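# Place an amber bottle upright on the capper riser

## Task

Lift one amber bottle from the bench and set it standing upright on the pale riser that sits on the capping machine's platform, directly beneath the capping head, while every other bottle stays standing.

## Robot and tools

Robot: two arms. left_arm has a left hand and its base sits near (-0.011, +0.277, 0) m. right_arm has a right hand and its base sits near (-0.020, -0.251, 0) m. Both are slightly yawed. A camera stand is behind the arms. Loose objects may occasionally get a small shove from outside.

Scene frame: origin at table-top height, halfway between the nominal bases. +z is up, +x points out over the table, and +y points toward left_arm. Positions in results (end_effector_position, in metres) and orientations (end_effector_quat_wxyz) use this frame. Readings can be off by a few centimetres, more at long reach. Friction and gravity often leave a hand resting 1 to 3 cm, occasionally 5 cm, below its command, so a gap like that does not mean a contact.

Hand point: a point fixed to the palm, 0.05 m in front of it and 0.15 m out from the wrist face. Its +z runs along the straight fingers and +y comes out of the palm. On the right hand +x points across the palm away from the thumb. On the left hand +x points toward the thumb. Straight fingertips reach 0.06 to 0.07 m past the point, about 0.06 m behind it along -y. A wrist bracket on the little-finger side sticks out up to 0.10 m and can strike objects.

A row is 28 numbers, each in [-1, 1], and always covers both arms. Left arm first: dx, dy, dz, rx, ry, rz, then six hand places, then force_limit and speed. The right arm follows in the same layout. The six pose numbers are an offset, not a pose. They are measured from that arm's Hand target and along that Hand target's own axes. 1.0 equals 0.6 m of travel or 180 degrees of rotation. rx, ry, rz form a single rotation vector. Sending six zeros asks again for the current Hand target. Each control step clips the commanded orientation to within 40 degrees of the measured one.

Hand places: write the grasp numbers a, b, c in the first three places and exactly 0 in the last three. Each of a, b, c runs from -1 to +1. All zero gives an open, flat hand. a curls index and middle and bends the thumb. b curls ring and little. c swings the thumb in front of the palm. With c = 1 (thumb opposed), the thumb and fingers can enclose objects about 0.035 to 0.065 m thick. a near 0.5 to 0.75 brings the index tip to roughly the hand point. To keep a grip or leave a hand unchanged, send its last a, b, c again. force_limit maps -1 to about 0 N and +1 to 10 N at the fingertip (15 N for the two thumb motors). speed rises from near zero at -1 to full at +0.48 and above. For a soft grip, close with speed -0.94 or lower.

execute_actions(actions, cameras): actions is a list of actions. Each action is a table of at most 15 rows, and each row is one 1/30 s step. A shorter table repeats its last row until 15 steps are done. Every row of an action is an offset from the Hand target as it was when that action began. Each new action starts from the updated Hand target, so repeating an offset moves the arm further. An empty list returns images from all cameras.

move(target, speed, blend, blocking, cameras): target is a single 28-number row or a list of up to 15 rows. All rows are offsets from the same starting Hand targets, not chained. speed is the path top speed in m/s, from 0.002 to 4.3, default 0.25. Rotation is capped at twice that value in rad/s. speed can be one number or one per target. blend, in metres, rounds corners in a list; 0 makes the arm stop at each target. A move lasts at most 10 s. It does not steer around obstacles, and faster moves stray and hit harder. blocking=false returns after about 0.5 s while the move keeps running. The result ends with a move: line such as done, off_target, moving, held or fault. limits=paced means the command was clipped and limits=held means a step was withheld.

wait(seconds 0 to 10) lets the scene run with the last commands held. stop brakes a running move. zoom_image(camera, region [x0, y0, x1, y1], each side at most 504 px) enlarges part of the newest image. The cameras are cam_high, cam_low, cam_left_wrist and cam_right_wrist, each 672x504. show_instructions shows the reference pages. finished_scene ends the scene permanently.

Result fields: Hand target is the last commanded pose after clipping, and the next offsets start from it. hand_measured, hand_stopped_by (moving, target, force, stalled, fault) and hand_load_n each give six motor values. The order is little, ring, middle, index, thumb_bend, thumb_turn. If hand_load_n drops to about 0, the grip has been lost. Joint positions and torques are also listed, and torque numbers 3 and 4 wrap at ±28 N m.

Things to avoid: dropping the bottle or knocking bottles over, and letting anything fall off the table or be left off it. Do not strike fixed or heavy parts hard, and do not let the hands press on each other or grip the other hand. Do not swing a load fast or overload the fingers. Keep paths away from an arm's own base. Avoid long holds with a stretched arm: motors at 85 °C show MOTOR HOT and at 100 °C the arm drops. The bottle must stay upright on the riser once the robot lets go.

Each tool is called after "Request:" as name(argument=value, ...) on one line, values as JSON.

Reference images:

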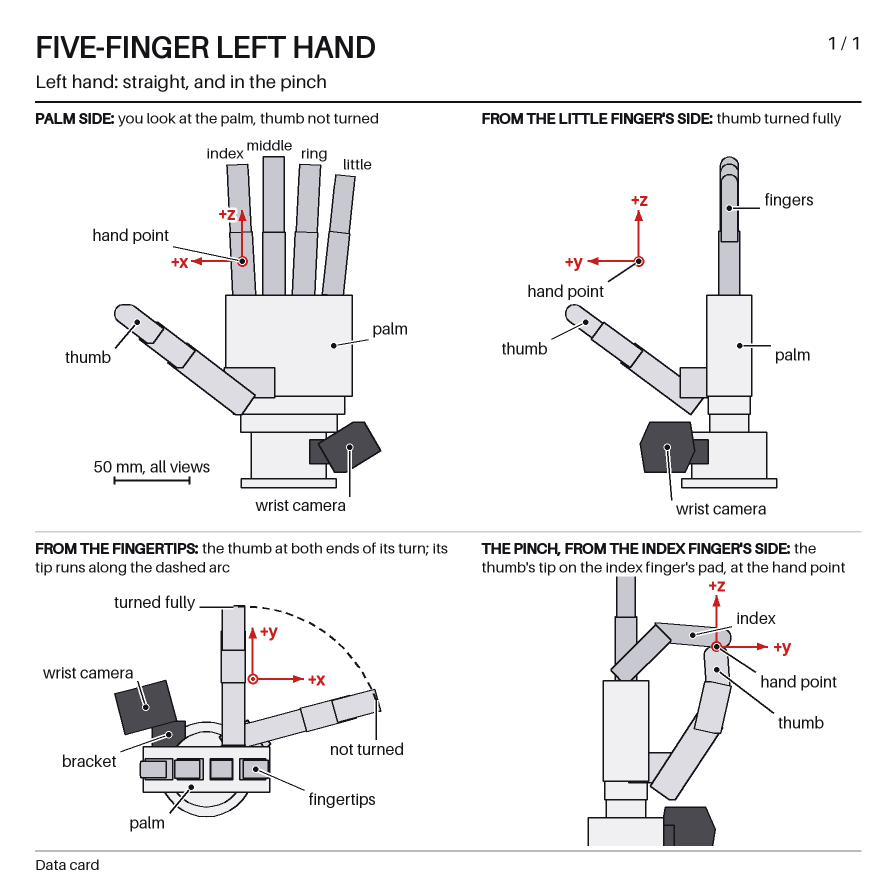

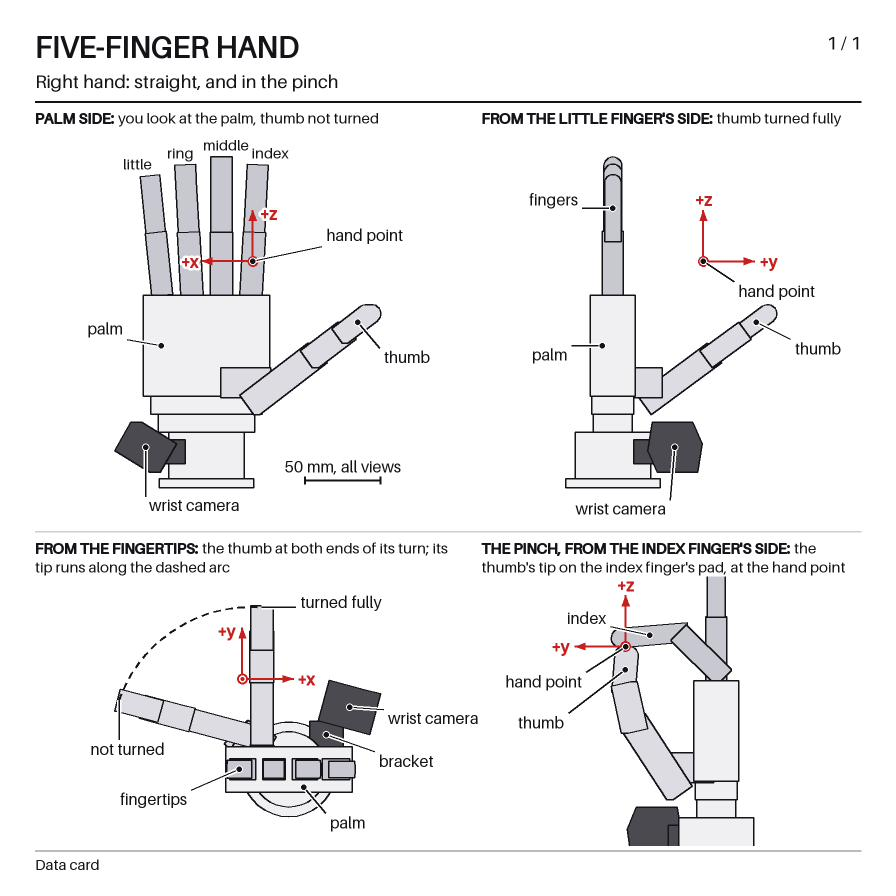

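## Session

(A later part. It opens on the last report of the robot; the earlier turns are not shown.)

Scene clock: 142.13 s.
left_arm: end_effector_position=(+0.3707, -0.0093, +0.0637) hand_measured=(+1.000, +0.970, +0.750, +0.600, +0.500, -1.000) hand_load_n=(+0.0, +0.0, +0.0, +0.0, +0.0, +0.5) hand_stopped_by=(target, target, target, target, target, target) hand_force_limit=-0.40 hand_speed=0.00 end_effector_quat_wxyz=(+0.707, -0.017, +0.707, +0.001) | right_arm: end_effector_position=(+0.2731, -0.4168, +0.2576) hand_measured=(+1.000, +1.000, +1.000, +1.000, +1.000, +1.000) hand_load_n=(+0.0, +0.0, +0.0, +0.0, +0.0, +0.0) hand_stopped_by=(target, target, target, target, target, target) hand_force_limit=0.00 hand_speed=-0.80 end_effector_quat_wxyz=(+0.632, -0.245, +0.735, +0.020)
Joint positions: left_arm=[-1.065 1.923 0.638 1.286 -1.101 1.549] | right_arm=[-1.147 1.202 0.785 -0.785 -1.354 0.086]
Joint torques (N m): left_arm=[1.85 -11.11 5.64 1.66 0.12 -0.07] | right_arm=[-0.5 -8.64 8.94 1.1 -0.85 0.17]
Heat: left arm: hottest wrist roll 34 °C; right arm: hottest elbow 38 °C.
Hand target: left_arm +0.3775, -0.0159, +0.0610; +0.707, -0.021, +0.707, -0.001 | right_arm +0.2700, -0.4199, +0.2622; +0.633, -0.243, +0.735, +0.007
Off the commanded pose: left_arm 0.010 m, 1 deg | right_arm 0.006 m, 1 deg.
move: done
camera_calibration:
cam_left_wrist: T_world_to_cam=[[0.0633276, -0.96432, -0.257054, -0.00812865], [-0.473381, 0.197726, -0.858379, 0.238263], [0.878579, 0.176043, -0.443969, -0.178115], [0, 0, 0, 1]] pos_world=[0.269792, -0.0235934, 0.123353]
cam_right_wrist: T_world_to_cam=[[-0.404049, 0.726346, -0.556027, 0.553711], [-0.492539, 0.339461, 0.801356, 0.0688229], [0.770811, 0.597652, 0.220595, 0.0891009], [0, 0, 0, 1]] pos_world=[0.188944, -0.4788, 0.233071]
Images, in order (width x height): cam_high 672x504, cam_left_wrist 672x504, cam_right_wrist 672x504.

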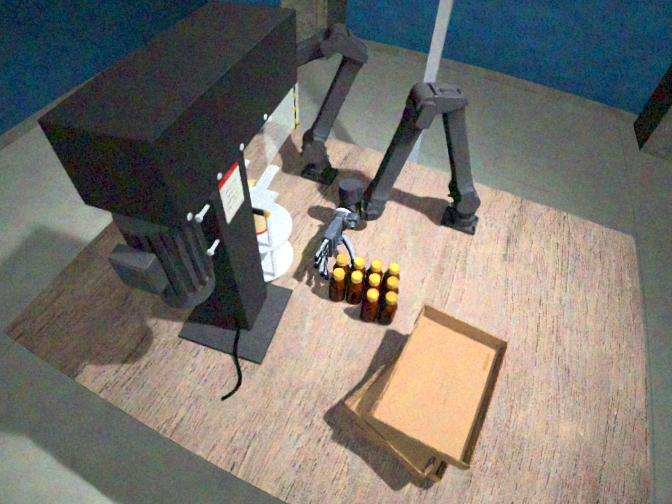

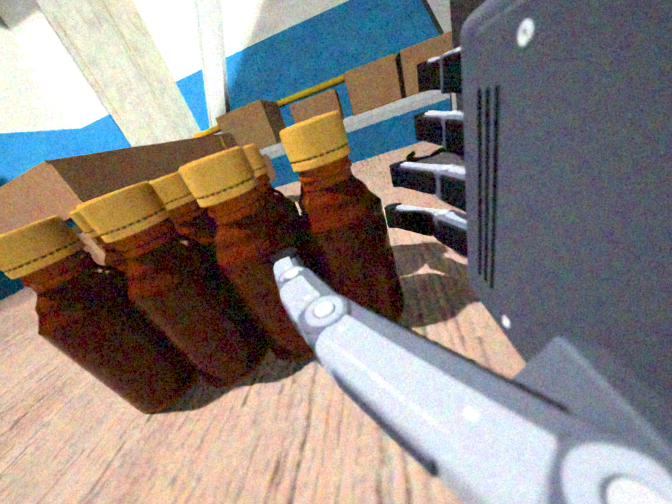

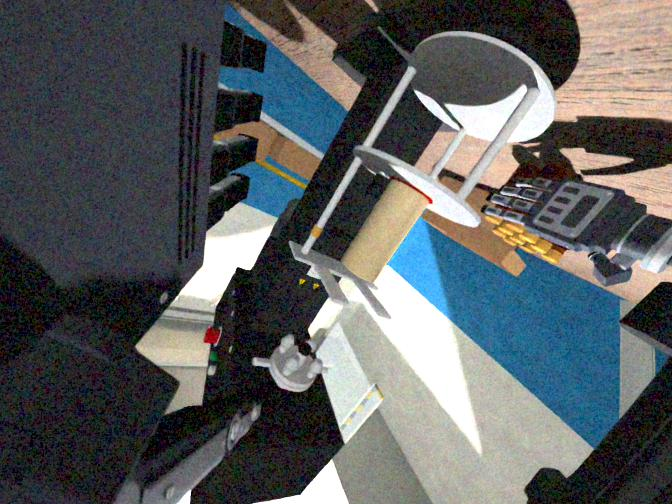

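Request:
zoom_image(camera="cam_left_wrist", region=[240, 100, 480, 340])

Request:
zoom_image(camera="cam_high", region=[300, 200, 420, 330])

Request:
zoom_image(camera="cam_right_wrist", region=[470, 100, 672, 300])

Scaled by 2.100 from the camera's 672x504 image, which has a finer 960x720 frame.

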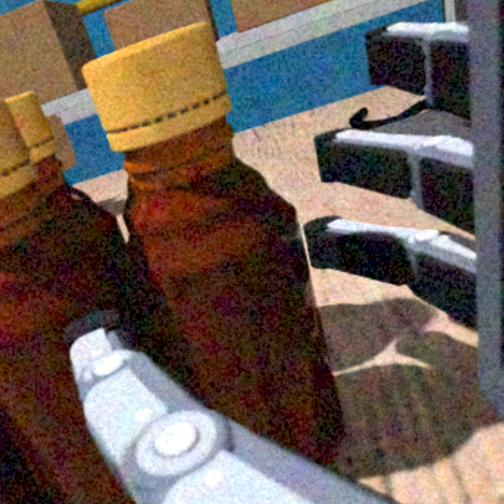

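Scaled by 3.877 from the camera's 672x504 image, which has a finer 960x720 frame.

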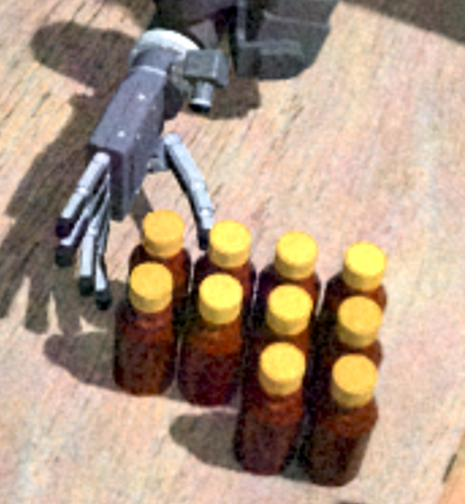

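Scaled by 2.495 from the camera's 672x504 image, which has a finer 960x720 frame.

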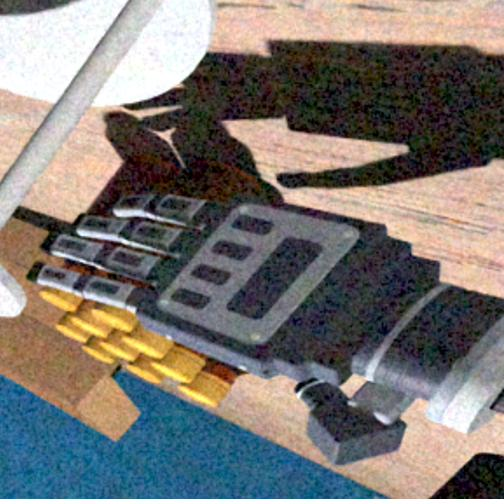

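Request:
move(target=[[0,0,0.0170,0,0,0, 0.2,0,1,0,0,0, -0.4,0, 0,0,0,0,0,0, 0,0,0,0,0,0, 0,-0.8],[0,0,0.0170,0,0,0, 0.33,0,1,0,0,0, -0.4,-0.9, 0,0,0,0,0,0, 0,0,0,0,0,0, 0,-0.8]], speed=0.06, cameras=["cam_high","cam_left_wrist"])

Scene clock: 149.17 s.
left_arm: end_effector_position=(+0.3802, -0.0099, +0.0636) hand_measured=(+1.000, +0.950, +0.490, +0.340, +0.402, -1.000) hand_load_n=(+0.0, +0.0, +0.0, +0.0, +0.0, +0.5) hand_stopped_by=(target, target, target, target, target, target) hand_force_limit=-0.40 hand_speed=-0.90 end_effector_quat_wxyz=(+0.707, -0.016, +0.707, +0.000) | right_arm: end_effector_position=(+0.2731, -0.4168, +0.2576) hand_measured=(+1.000, +1.000, +1.000, +1.000, +1.000, +1.000) hand_load_n=(+0.0, +0.0, +0.0, -0.5, +0.0, +0.0) hand_stopped_by=(target, target, target, target, target, target) hand_force_limit=0.00 hand_speed=-0.80 end_effector_quat_wxyz=(+0.632, -0.245, +0.735, +0.020)
Joint positions: left_arm=[-1.044 1.928 0.651 1.277 -1.078 1.548] | right_arm=[-1.147 1.202 0.785 -0.785 -1.354 0.086]
Joint torques (N m): left_arm=[1.73 -10.64 5.72 1.68 0.11 -0.07] | right_arm=[-0.5 -8.59 8.91 1.14 -0.83 0.16]
Heat: left arm: hottest wrist roll 34 °C; right arm: hottest elbow 38 °C.
Hand target: left_arm +0.3877, -0.0155, +0.0610; +0.707, -0.021, +0.707, -0.001 | right_arm +0.2700, -0.4199, +0.2622; +0.633, -0.243, +0.735, +0.007
Off the commanded pose: left_arm 0.010 m, 1 deg | right_arm 0.006 m, 1 deg.
move: done
camera_calibration:
cam_left_wrist: T_world_to_cam=[[0.0610517, -0.964563, -0.256691, -0.0084215], [-0.473071, 0.198489, -0.858374, 0.242703], [0.878907, 0.173838, -0.444188, -0.186442], [0, 0, 0, 1]] pos_world=[0.279195, -0.0238861, 0.123353]
Images, in order (width x height): cam_high 672x504, cam_left_wrist 672x504.

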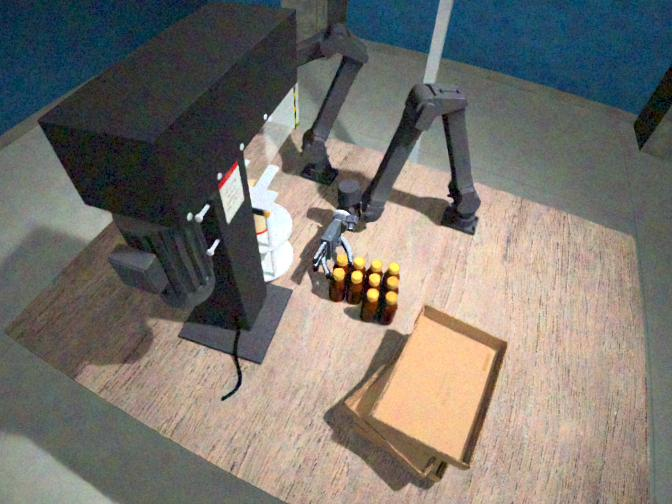

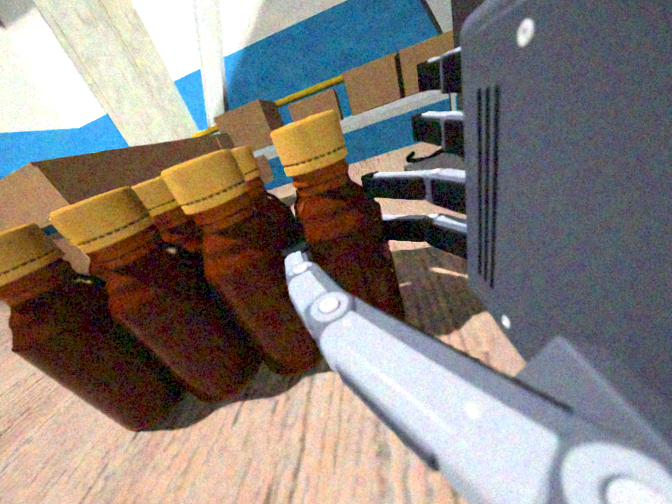

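Request:
zoom_image(camera="cam_left_wrist", region=[240, 100, 480, 340])

Request:
zoom_image(camera="cam_high", region=[300, 210, 400, 310])

Scaled by 2.100 from the camera's 672x504 image, which has a finer 960x720 frame.

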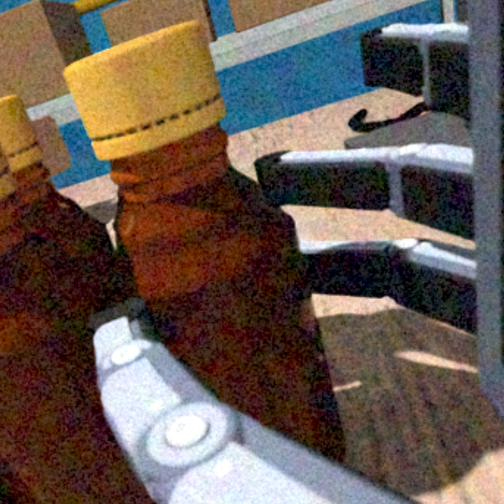

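Scaled by 5.040 from the camera's 672x504 image, which has a finer 960x720 frame.

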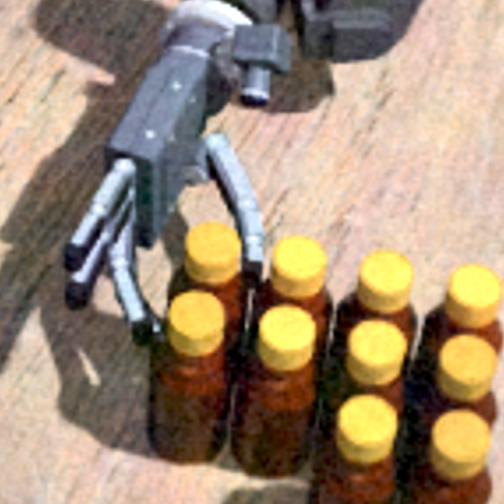

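Request:
move(target=[[0.012,0,0,0,0,0, 0.33,0,1,0,0,0, -0.4,-0.9, 0,0,0,0,0,0, 0,0,0,0,0,0, 0,-0.8],[0.012,0,0,0,0,0, 0.62,0,1,0,0,0, -0.1,-0.92, 0,0,0,0,0,0, 0,0,0,0,0,0, 0,-0.8]], speed=0.05, cameras=["cam_high","cam_left_wrist"])

Scene clock: 154.53 s.
left_arm: end_effector_position=(+0.3803, -0.0103, +0.0544) hand_measured=(+1.000, +0.908, +0.268, +0.290, +0.362, -1.000) hand_load_n=(+0.0, +0.0, +5.5, +3.5, +10.0, +0.5) hand_stopped_by=(target, target, force, force, force, target) hand_force_limit=-0.10 hand_speed=-0.92 end_effector_quat_wxyz=(+0.704, -0.010, +0.710, +0.005) | right_arm: end_effector_position=(+0.2731, -0.4168, +0.2576) hand_measured=(+1.000, +1.000, +1.000, +1.000, +1.000, +1.000) hand_load_n=(+0.0, +0.0, +0.0, +0.0, +0.0, +0.0) hand_stopped_by=(target, target, target, target, target, target) hand_force_limit=0.00 hand_speed=-0.80 end_effector_quat_wxyz=(+0.632, -0.245, +0.735, +0.020)
Joint positions: left_arm=[-1.044 1.952 0.655 1.277 -1.077 1.547] | right_arm=[-1.147 1.202 0.785 -0.785 -1.354 0.086]
Joint torques (N m): left_arm=[2.08 -11.22 5.45 2.5 0.02 -0.07] | right_arm=[-0.32 -8.18 8.99 1.14 -0.83 0.16]
Heat: left arm: hottest wrist roll 34 °C; right arm: hottest elbow 38 °C.
Hand target: left_arm +0.3876, -0.0157, +0.0538; +0.707, -0.021, +0.707, -0.001 | right_arm +0.2700, -0.4199, +0.2622; +0.633, -0.243, +0.735, +0.007
Off the commanded pose: left_arm 0.009 m, 2 deg | right_arm 0.006 m, 1 deg.
move: done
camera_calibration:
cam_left_wrist: T_world_to_cam=[[0.0570989, -0.960701, -0.271648, -0.00888166], [-0.480936, 0.211972, -0.850746, 0.237687], [0.874894, 0.179222, -0.449933, -0.188694], [0, 0, 0, 1]] pos_world=[0.279907, -0.0250977, 0.114899]
Images, in order (width x height): cam_high 672x504, cam_left_wrist 672x504.

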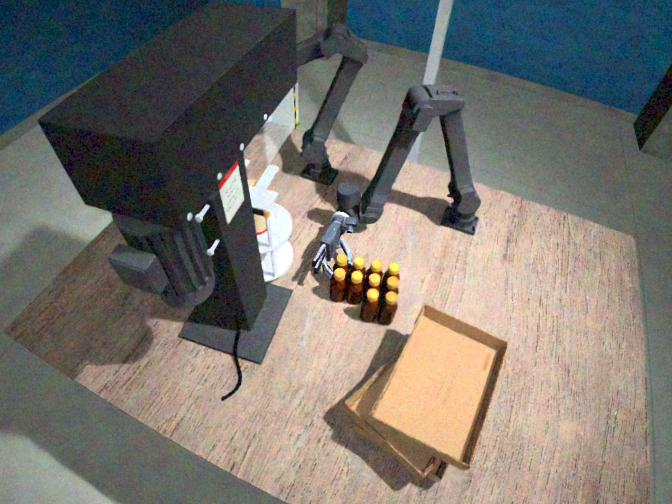

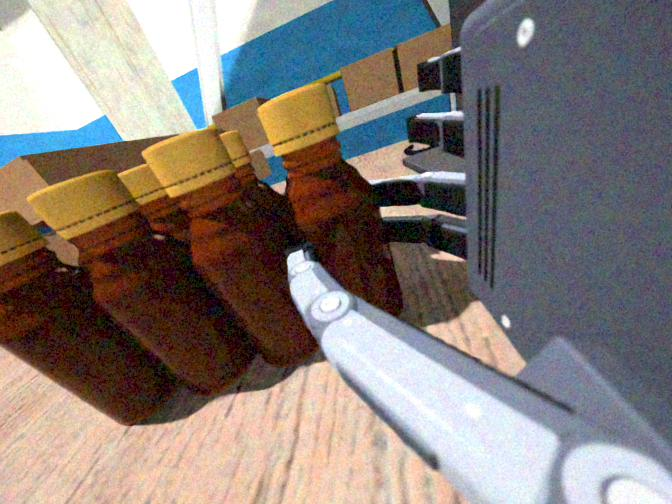

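Request:
zoom_image(camera="cam_left_wrist", region=[240, 60, 480, 340])

Request:
zoom_image(camera="cam_high", region=[300, 210, 400, 310])

Scaled by 1.800 from the camera's 672x504 image, which has a finer 960x720 frame.

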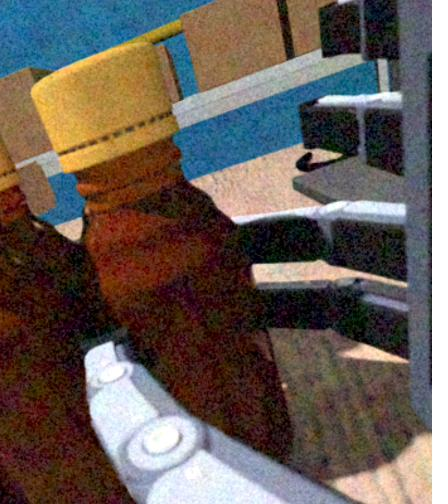

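Scaled by 5.040 from the camera's 672x504 image, which has a finer 960x720 frame.

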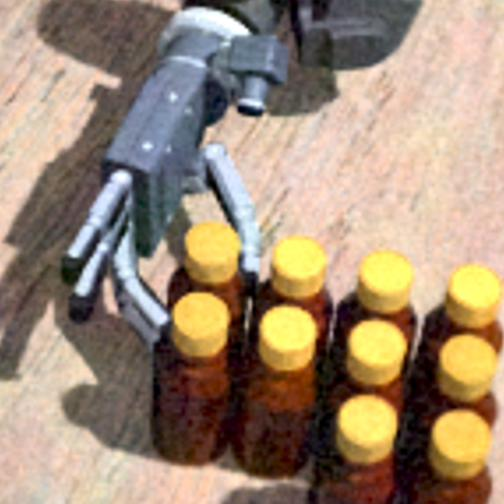

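Request:
move(target=[-0.0498,-0.008,-0.0068,0,0,0, 0.62,0,1,0,0,0, -0.1,-0.92, 0,0,0,0,0,0, 0,0,0,0,0,0, 0,-0.8], speed=0.06, cameras=["cam_high","cam_left_wrist"])

Scene clock: 157.80 s.
left_arm: end_effector_position=(+0.3805, -0.0105, +0.0676) hand_measured=(+1.000, +0.908, +0.268, +0.290, +0.362, -1.000) hand_load_n=(+0.5, +0.0, +5.5, +4.0, +10.5, +0.5) hand_stopped_by=(target, target, force, force, force, target) hand_force_limit=-0.10 hand_speed=-0.92 end_effector_quat_wxyz=(+0.700, -0.010, +0.714, +0.009) | right_arm: end_effector_position=(+0.2731, -0.4168, +0.2576) hand_measured=(+1.000, +1.000, +1.000, +1.000, +1.000, +1.000) hand_load_n=(+0.0, +0.0, +0.0, +0.0, +0.0, +0.0) hand_stopped_by=(target, target, target, target, target, target) hand_force_limit=0.00 hand_speed=-0.80 end_effector_quat_wxyz=(+0.632, -0.245, +0.735, +0.020)
Joint positions: left_arm=[-1.044 1.898 0.655 1.2 -1.082 1.533] | right_arm=[-1.147 1.202 0.785 -0.785 -1.354 0.086]
Joint torques (N m): left_arm=[0.56 -14.39 5.48 1.87 -0.28 0.1] | right_arm=[-0.5 -8.47 8.95 1.14 -0.84 0.19]
Heat: left arm: hottest wrist roll 34 °C; right arm: hottest elbow 38 °C.
Hand target: left_arm +0.3837, -0.0196, +0.0837; +0.707, -0.021, +0.707, -0.001 | right_arm +0.2700, -0.4199, +0.2622; +0.633, -0.243, +0.735, +0.007
Off the commanded pose: left_arm 0.019 m, 2 deg | right_arm 0.006 m, 1 deg.
move: off_target (left_arm)
camera_calibration:
cam_left_wrist: T_world_to_cam=[[0.0593896, -0.958553, -0.278655, -0.00585456], [-0.491486, 0.21489, -0.843957, 0.252555], [0.868858, 0.187077, -0.458354, -0.179935], [0, 0, 0, 1]] pos_world=[0.280813, -0.0262218, 0.12904]
Images, in order (width x height): cam_high 672x504, cam_left_wrist 672x504.

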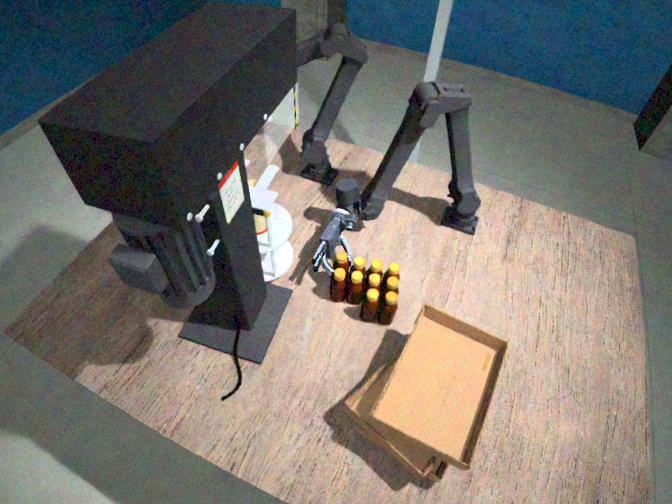

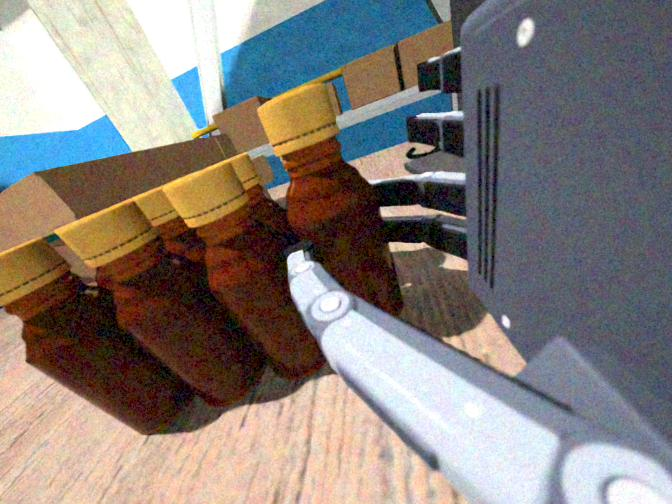

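Request:
move(target=[-0.1657,-0.0372,-0.051,0,0,0, 0.62,0,1,0,0,0, -0.1,-0.92, -0.0518,-0.3223,0.156,-0.0595,-0.1018,-0.5063, 0,0,0,0,0,0, 0,-0.8], speed=0.2, cameras=["all"])

Scene clock: 175.70 s.
left_arm: end_effector_position=(+0.3493, -0.0217, +0.1565) hand_measured=(+1.000, +0.908, +0.268, +0.290, +0.362, -1.000) hand_load_n=(+0.0, +0.5, +5.5, +3.5, +10.0, +0.5) hand_stopped_by=(target, target, force, force, force, target) hand_force_limit=-0.10 hand_speed=-0.92 end_effector_quat_wxyz=(+0.697, -0.002, +0.717, +0.021) | right_arm: end_effector_position=(+0.4177, -0.5452, +0.3222) hand_measured=(+1.000, +1.000, +1.000, +1.000, +1.000, +1.000) hand_load_n=(+0.0, +0.0, +0.0, +0.0, +0.0, -0.5) hand_stopped_by=(target, target, target, target, target, target) hand_force_limit=0.00 hand_speed=-0.80 end_effector_quat_wxyz=(-0.527, +0.733, -0.258, +0.343)
Joint positions: left_arm=[-1.126 1.611 0.667 0.872 -1.17 1.532] | right_arm=[-0.939 1.703 1.713 -1.649 -1.36 -1.88]
Joint torques (N m): left_arm=[0.44 -12.75 10.36 1.78 -0.28 0.12] | right_arm=[1.9 -13.33 14.28 -0.06 -0.88 -0.14]
Heat: left arm: hottest shoulder 34 °C; right arm: hottest elbow 39 °C.
Hand target: left_arm +0.3536, -0.0397, +0.1838; +0.707, -0.021, +0.707, -0.001 | right_arm +0.4302, -0.5496, +0.3298; -0.523, +0.740, -0.240, +0.348
Off the commanded pose: left_arm 0.033 m, 4 deg | right_arm 0.015 m, 2 deg.
move: off_target (left_arm, right_arm)
camera_calibration:
cam_left_wrist: T_world_to_cam=[[0.0620496, -0.950042, -0.305891, 0.0135852], [-0.500433, 0.235558, -0.833114, 0.316564], [0.863549, 0.204772, -0.460816, -0.107395], [0, 0, 0, 1]] pos_world=[0.250317, -0.0396712, 0.2184]
cam_right_wrist: T_world_to_cam=[[0.170251, -0.534208, -0.828032, -0.0982202], [-0.912018, 0.232776, -0.337696, 0.615921], [0.373146, 0.812673, -0.447577, 0.538684], [0, 0, 0, 1]] pos_world=[0.377445, -0.633615, 0.367767]

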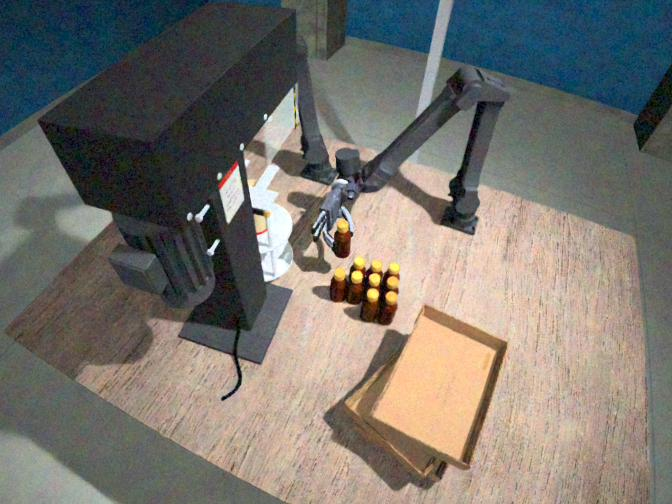

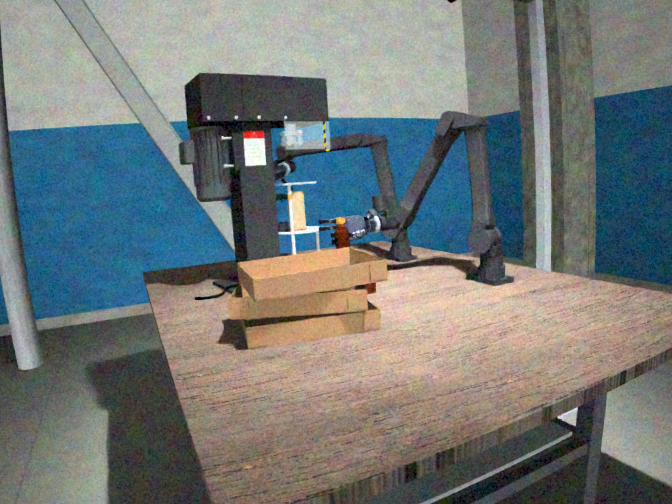

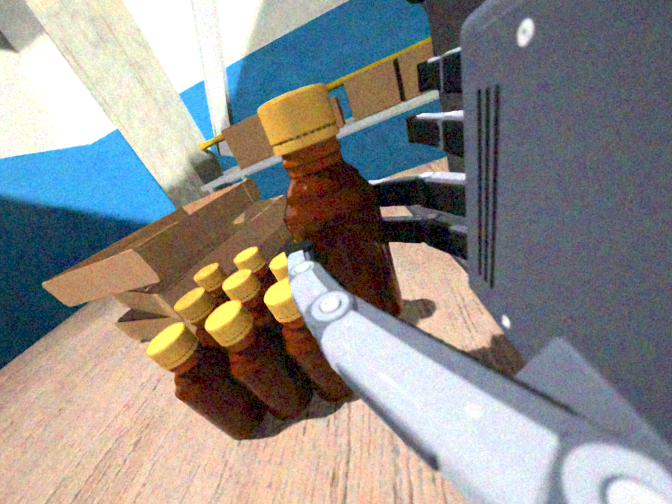

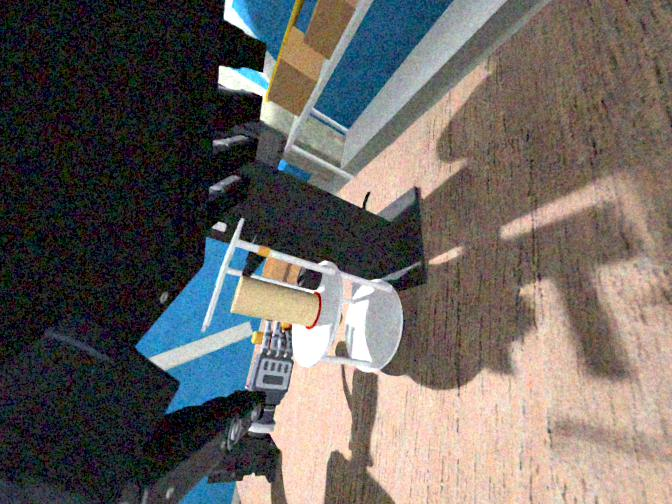

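Request:
move(target=[[-0.2845,-0.1355,-0.1365,0.06,-0.005,-0.004, 0.62,0,1,0,0,0, -0.1,-0.92, 0.1363,0.0347,0.016,0,0,0, 0,0,0,0,0,0, 0,-0.8],[-0.3803,-0.3792,-0.0633,0.1211,-0.0097,-0.0075, 0.62,0,1,0,0,0, -0.1,-0.92, 0.1363,0.0347,0.016,0,0,0, 0,0,0,0,0,0, 0,-0.8]], speed=0.14, blend=[0.04,0], cameras=["all"])

Scene clock: 184.03 s.
left_arm: end_effector_position=(+0.3131, -0.2528, +0.3773) hand_measured=(+1.000, +0.908, +0.268, +0.290, +0.362, -1.000) hand_load_n=(+0.0, +0.0, +5.5, +3.5, +10.0, +1.0) hand_stopped_by=(target, target, force, force, force, target) hand_force_limit=-0.10 hand_speed=-0.92 end_effector_quat_wxyz=(+0.697, +0.128, +0.694, -0.124) | right_arm: end_effector_position=(+0.4780, -0.6085, +0.3249) hand_measured=(+1.000, +1.000, +1.000, +1.000, +1.000, +1.000) hand_load_n=(+0.0, +0.0, +0.0, +0.0, +0.0, -0.5) hand_stopped_by=(target, target, target, target, target, target) hand_force_limit=0.00 hand_speed=-0.80 end_effector_quat_wxyz=(-0.524, +0.736, -0.252, +0.348)
Joint positions: left_arm=[-1.33 1.57 1.298 0.278 -0.982 1.582] | right_arm=[-0.922 1.938 2.055 -1.674 -1.36 -1.814]
Joint torques (N m): left_arm=[2.26 -14.33 16.01 2.1 0.08 0.16] | right_arm=[1.85 -16.5 14.48 0.06 -0.91 0.04]
Motor temperatures (°C): left_arm=[30 34 33 30 31 34] | right_arm=[34 35 42 33 33 30]
Heat: left arm: hottest shoulder 34 °C; right arm: hottest elbow 42 °C.
Hand target: left_arm +0.3218, -0.2610, +0.4192; +0.709, +0.105, +0.683, -0.143 | right_arm +0.4902, -0.6097, +0.3298; -0.523, +0.740, -0.240, +0.348
Off the commanded pose: left_arm 0.043 m, 4 deg | right_arm 0.013 m, 1 deg.
joint sent to its limit (right arm) — joint 4 (wrist pitch), lower limit. The joint targets still meet the commanded pose.
move: off_target (left_arm, right_arm)
camera_calibration:
cam_left_wrist: T_world_to_cam=[[-0.29954, -0.910753, -0.284261, -0.0211369], [-0.353743, 0.382722, -0.853458, 0.535718], [0.886082, -0.15509, -0.436813, -0.0341676], [0, 0, 0, 1]] pos_world=[0.21345, -0.22958, 0.43628]
cam_right_wrist: T_world_to_cam=[[0.180782, -0.54528, -0.818527, -0.154852], [-0.909318, 0.224464, -0.350366, 0.684403], [0.374778, 0.807642, -0.455254, 0.567531], [0, 0, 0, 1]] pos_world=[0.437637, -0.696424, 0.371412]

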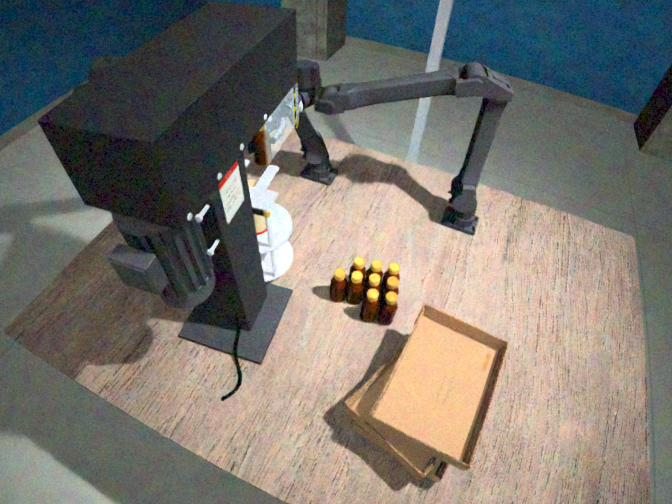

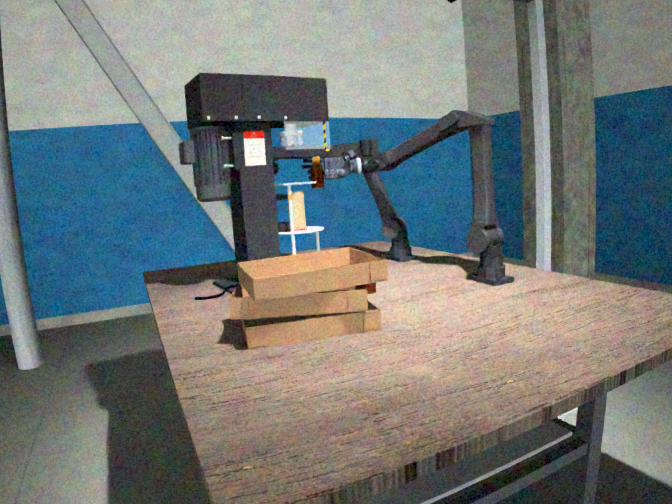

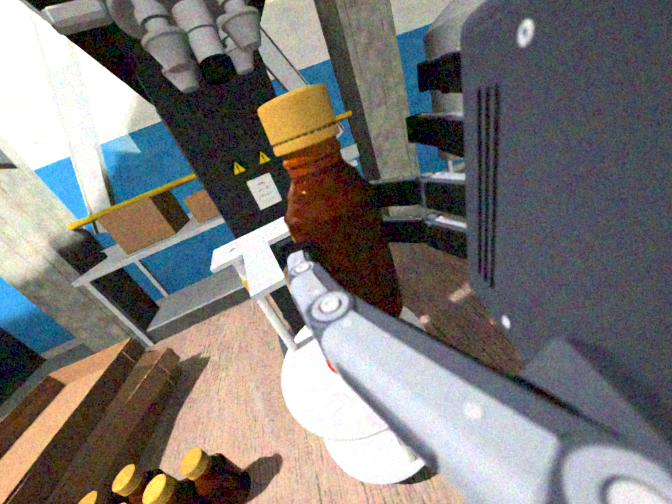

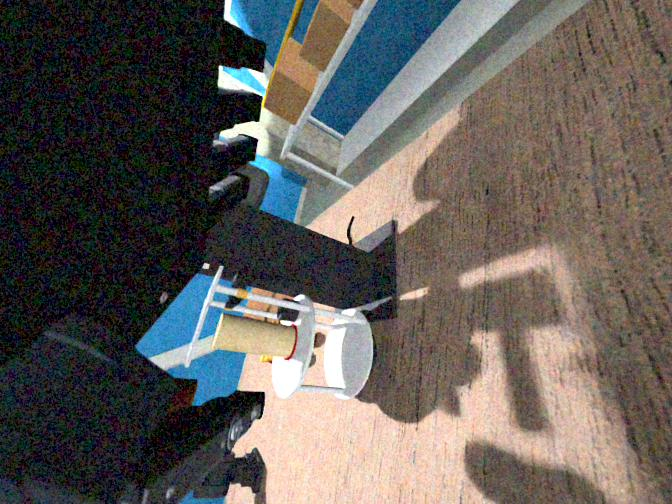

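Request:
zoom_image(camera="cam_left_wrist", region=[180, 140, 440, 480])

Request:
zoom_image(camera="cam_low", region=[250, 110, 370, 250])

Request:
zoom_image(camera="cam_high", region=[220, 80, 320, 240])

Request:
zoom_image(camera="cam_right_wrist", region=[150, 240, 330, 420])

Scaled by 1.482 from the camera's 672x504 image, which has a finer 960x720 frame.

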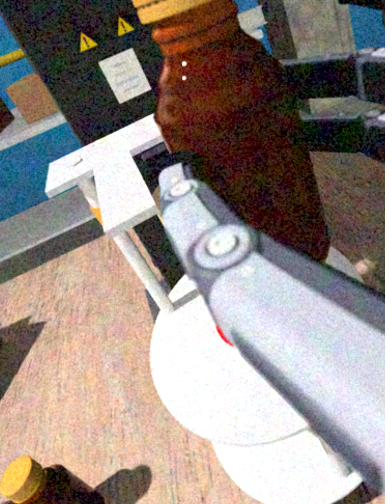

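Scaled by 3.600 from the camera's 672x504 image, which has a finer 960x720 frame.

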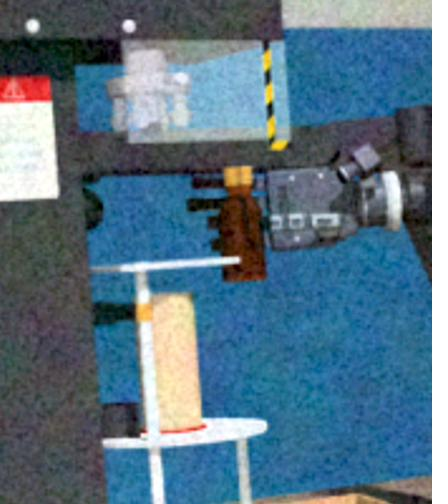

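Scaled by 3.150 from the camera's 672x504 image, which has a finer 960x720 frame.

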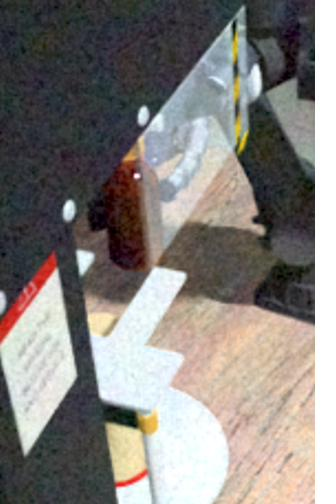

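Scaled by 2.800 from the camera's 672x504 image, which has a finer 960x720 frame.

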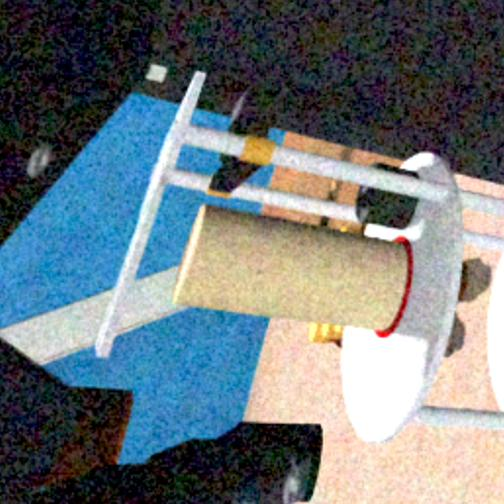

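Request:
zoom_image(camera="cam_high", region=[240, 120, 290, 240])

Request:
zoom_image(camera="cam_low", region=[280, 140, 350, 240])

Request:
zoom_image(camera="cam_left_wrist", region=[190, 200, 330, 360])

Scaled by 4.200 from the camera's 672x504 image, which has a finer 960x720 frame.

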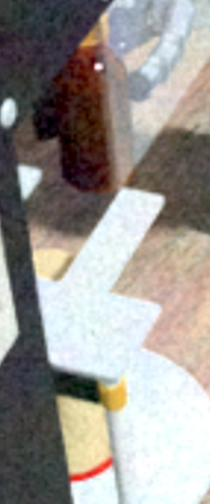

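Scaled by 5.040 from the camera's 672x504 image, which has a finer 960x720 frame.

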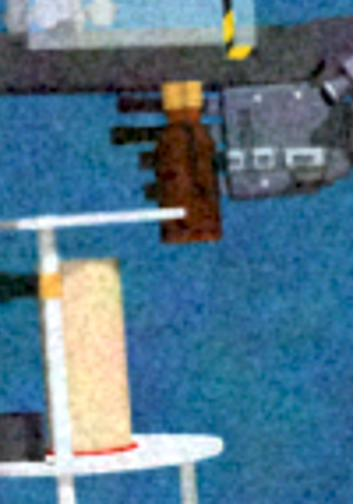

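Scaled by 3.150 from the camera's 672x504 image, which has a finer 960x720 frame.

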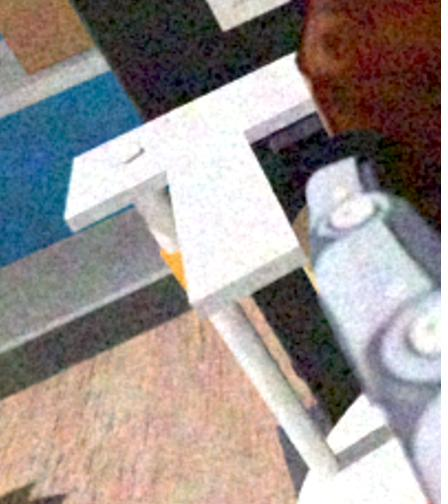

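Request:
zoom_image(camera="cam_high", region=[245, 120, 285, 170])

Request:
zoom_image(camera="cam_right_wrist", region=[140, 300, 260, 480])

Scaled by 10.080 from the camera's 672x504 image, which has a finer 960x720 frame.

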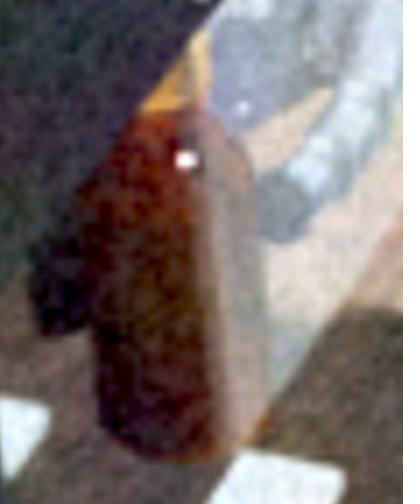

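Scaled by 2.800 from the camera's 672x504 image, which has a finer 960x720 frame.

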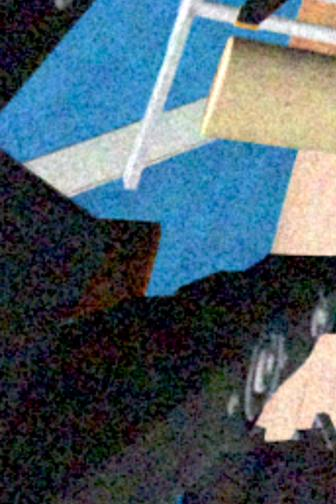

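Request:
zoom_image(camera="cam_high", region=[235, 200, 305, 290])

Scaled by 5.600 from the camera's 672x504 image, which has a finer 960x720 frame.

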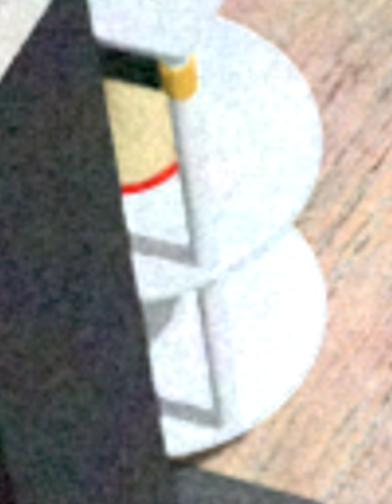

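Request:
move(target=[0,0.0085,-0.0037,0,0.0067,0.0178, 0.62,0,1,0,0,0, -0.1,-0.92, 0,0,0,0,0,0, 0,0,0,0,0,0, 0,-0.8], speed=0.05, cameras=["cam_high","cam_low","cam_left_wrist"])

Request:
zoom_image(camera="cam_high", region=[235, 120, 295, 200])

Request:
zoom_image(camera="cam_low", region=[280, 140, 350, 240])

Request:
zoom_image(camera="cam_left_wrist", region=[180, 180, 420, 360])

Scene clock: 203.17 s.
left_arm: end_effector_position=(+0.3137, -0.2507, +0.3723) hand_measured=(+1.000, +0.908, +0.268, +0.290, +0.362, -1.000) hand_load_n=(+0.0, +0.0, +5.5, +3.5, +10.5, +0.5) hand_stopped_by=(target, target, force, force, force, target) hand_force_limit=-0.10 hand_speed=-0.92 end_effector_quat_wxyz=(+0.692, +0.146, +0.699, -0.106) | right_arm: end_effector_position=(+0.4780, -0.6085, +0.3249) hand_measured=(+1.000, +1.000, +1.000, +1.000, +1.000, +1.000) hand_load_n=(+0.0, +0.0, +0.0, +0.0, +0.0, +0.0) hand_stopped_by=(target, target, target, target, target, target) hand_force_limit=0.00 hand_speed=-0.80 end_effector_quat_wxyz=(-0.524, +0.736, -0.252, +0.348)
Joint positions: left_arm=[-1.329 1.57 1.298 0.233 -0.981 1.594] | right_arm=[-0.922 1.938 2.055 -1.674 -1.36 -1.814]
Joint torques (N m): left_arm=[1.96 -15.56 15.73 2.14 0.03 0.25] | right_arm=[1.9 -16.44 14.46 0.06 -0.92 0.03]
Motor temperatures (°C): left_arm=[30 35 40 30 31 34] | right_arm=[34 36 46 33 33 30]
Heat: left arm: hottest elbow 40 °C; right arm: hottest elbow 46 °C.
Hand target: left_arm +0.3216, -0.2553, +0.4189; +0.706, +0.125, +0.687, -0.122 | right_arm +0.4902, -0.6097, +0.3298; -0.523, +0.740, -0.240, +0.348
Off the commanded pose: left_arm 0.047 m, 4 deg | right_arm 0.013 m, 1 deg.
joint sent to its limit (right arm) — joint 4 (wrist pitch), lower limit. The joint targets still meet the commanded pose.
move: off_target (left_arm, right_arm)
camera_calibration:
cam_left_wrist: T_world_to_cam=[[-0.300456, -0.894399, -0.331327, 0.00143844], [-0.359186, 0.427905, -0.829387, 0.534991], [0.883579, -0.130186, -0.449823, -0.0246287], [0, 0, 0, 1]] pos_world=[0.214355, -0.230845, 0.433112]
Images, in order (width x height): cam_high 672x504, cam_low 672x504, cam_left_wrist 672x504.

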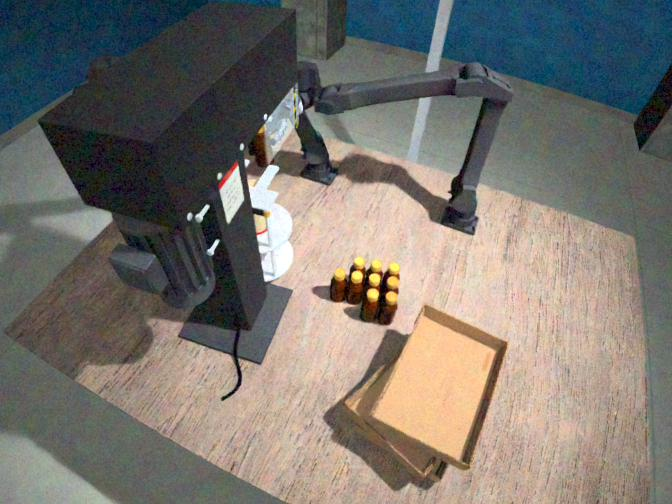

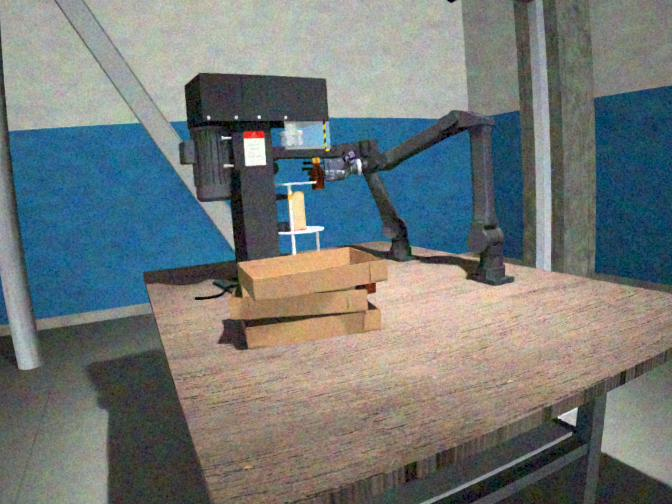

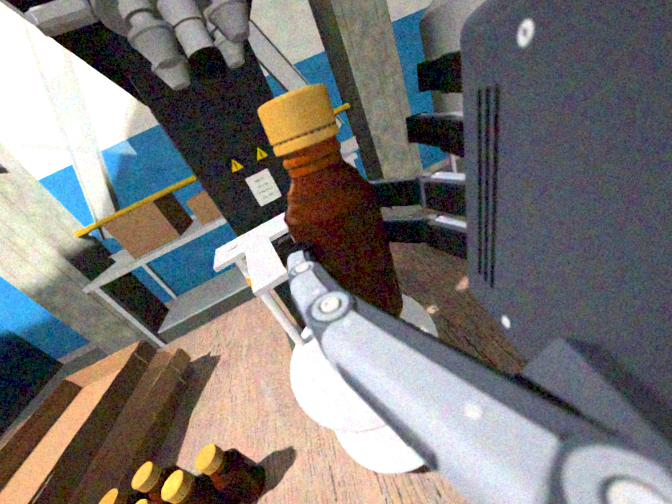

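Scaled by 6.300 from the camera's 672x504 image, which has a finer 960x720 frame.

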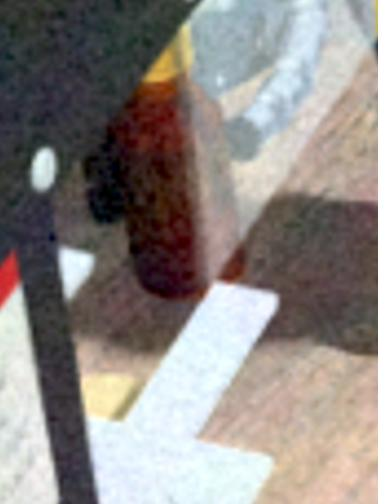

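Scaled by 5.040 from the camera's 672x504 image, which has a finer 960x720 frame.

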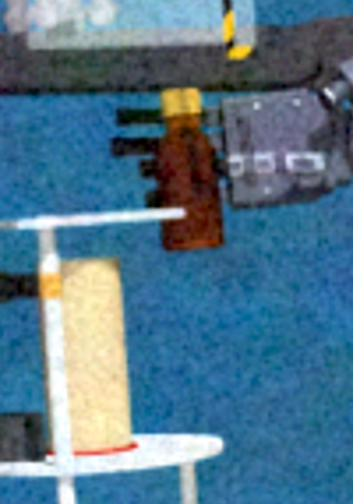

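Scaled by 2.100 from the camera's 672x504 image, which has a finer 960x720 frame.

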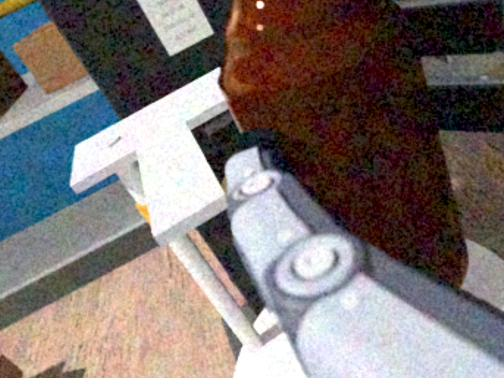

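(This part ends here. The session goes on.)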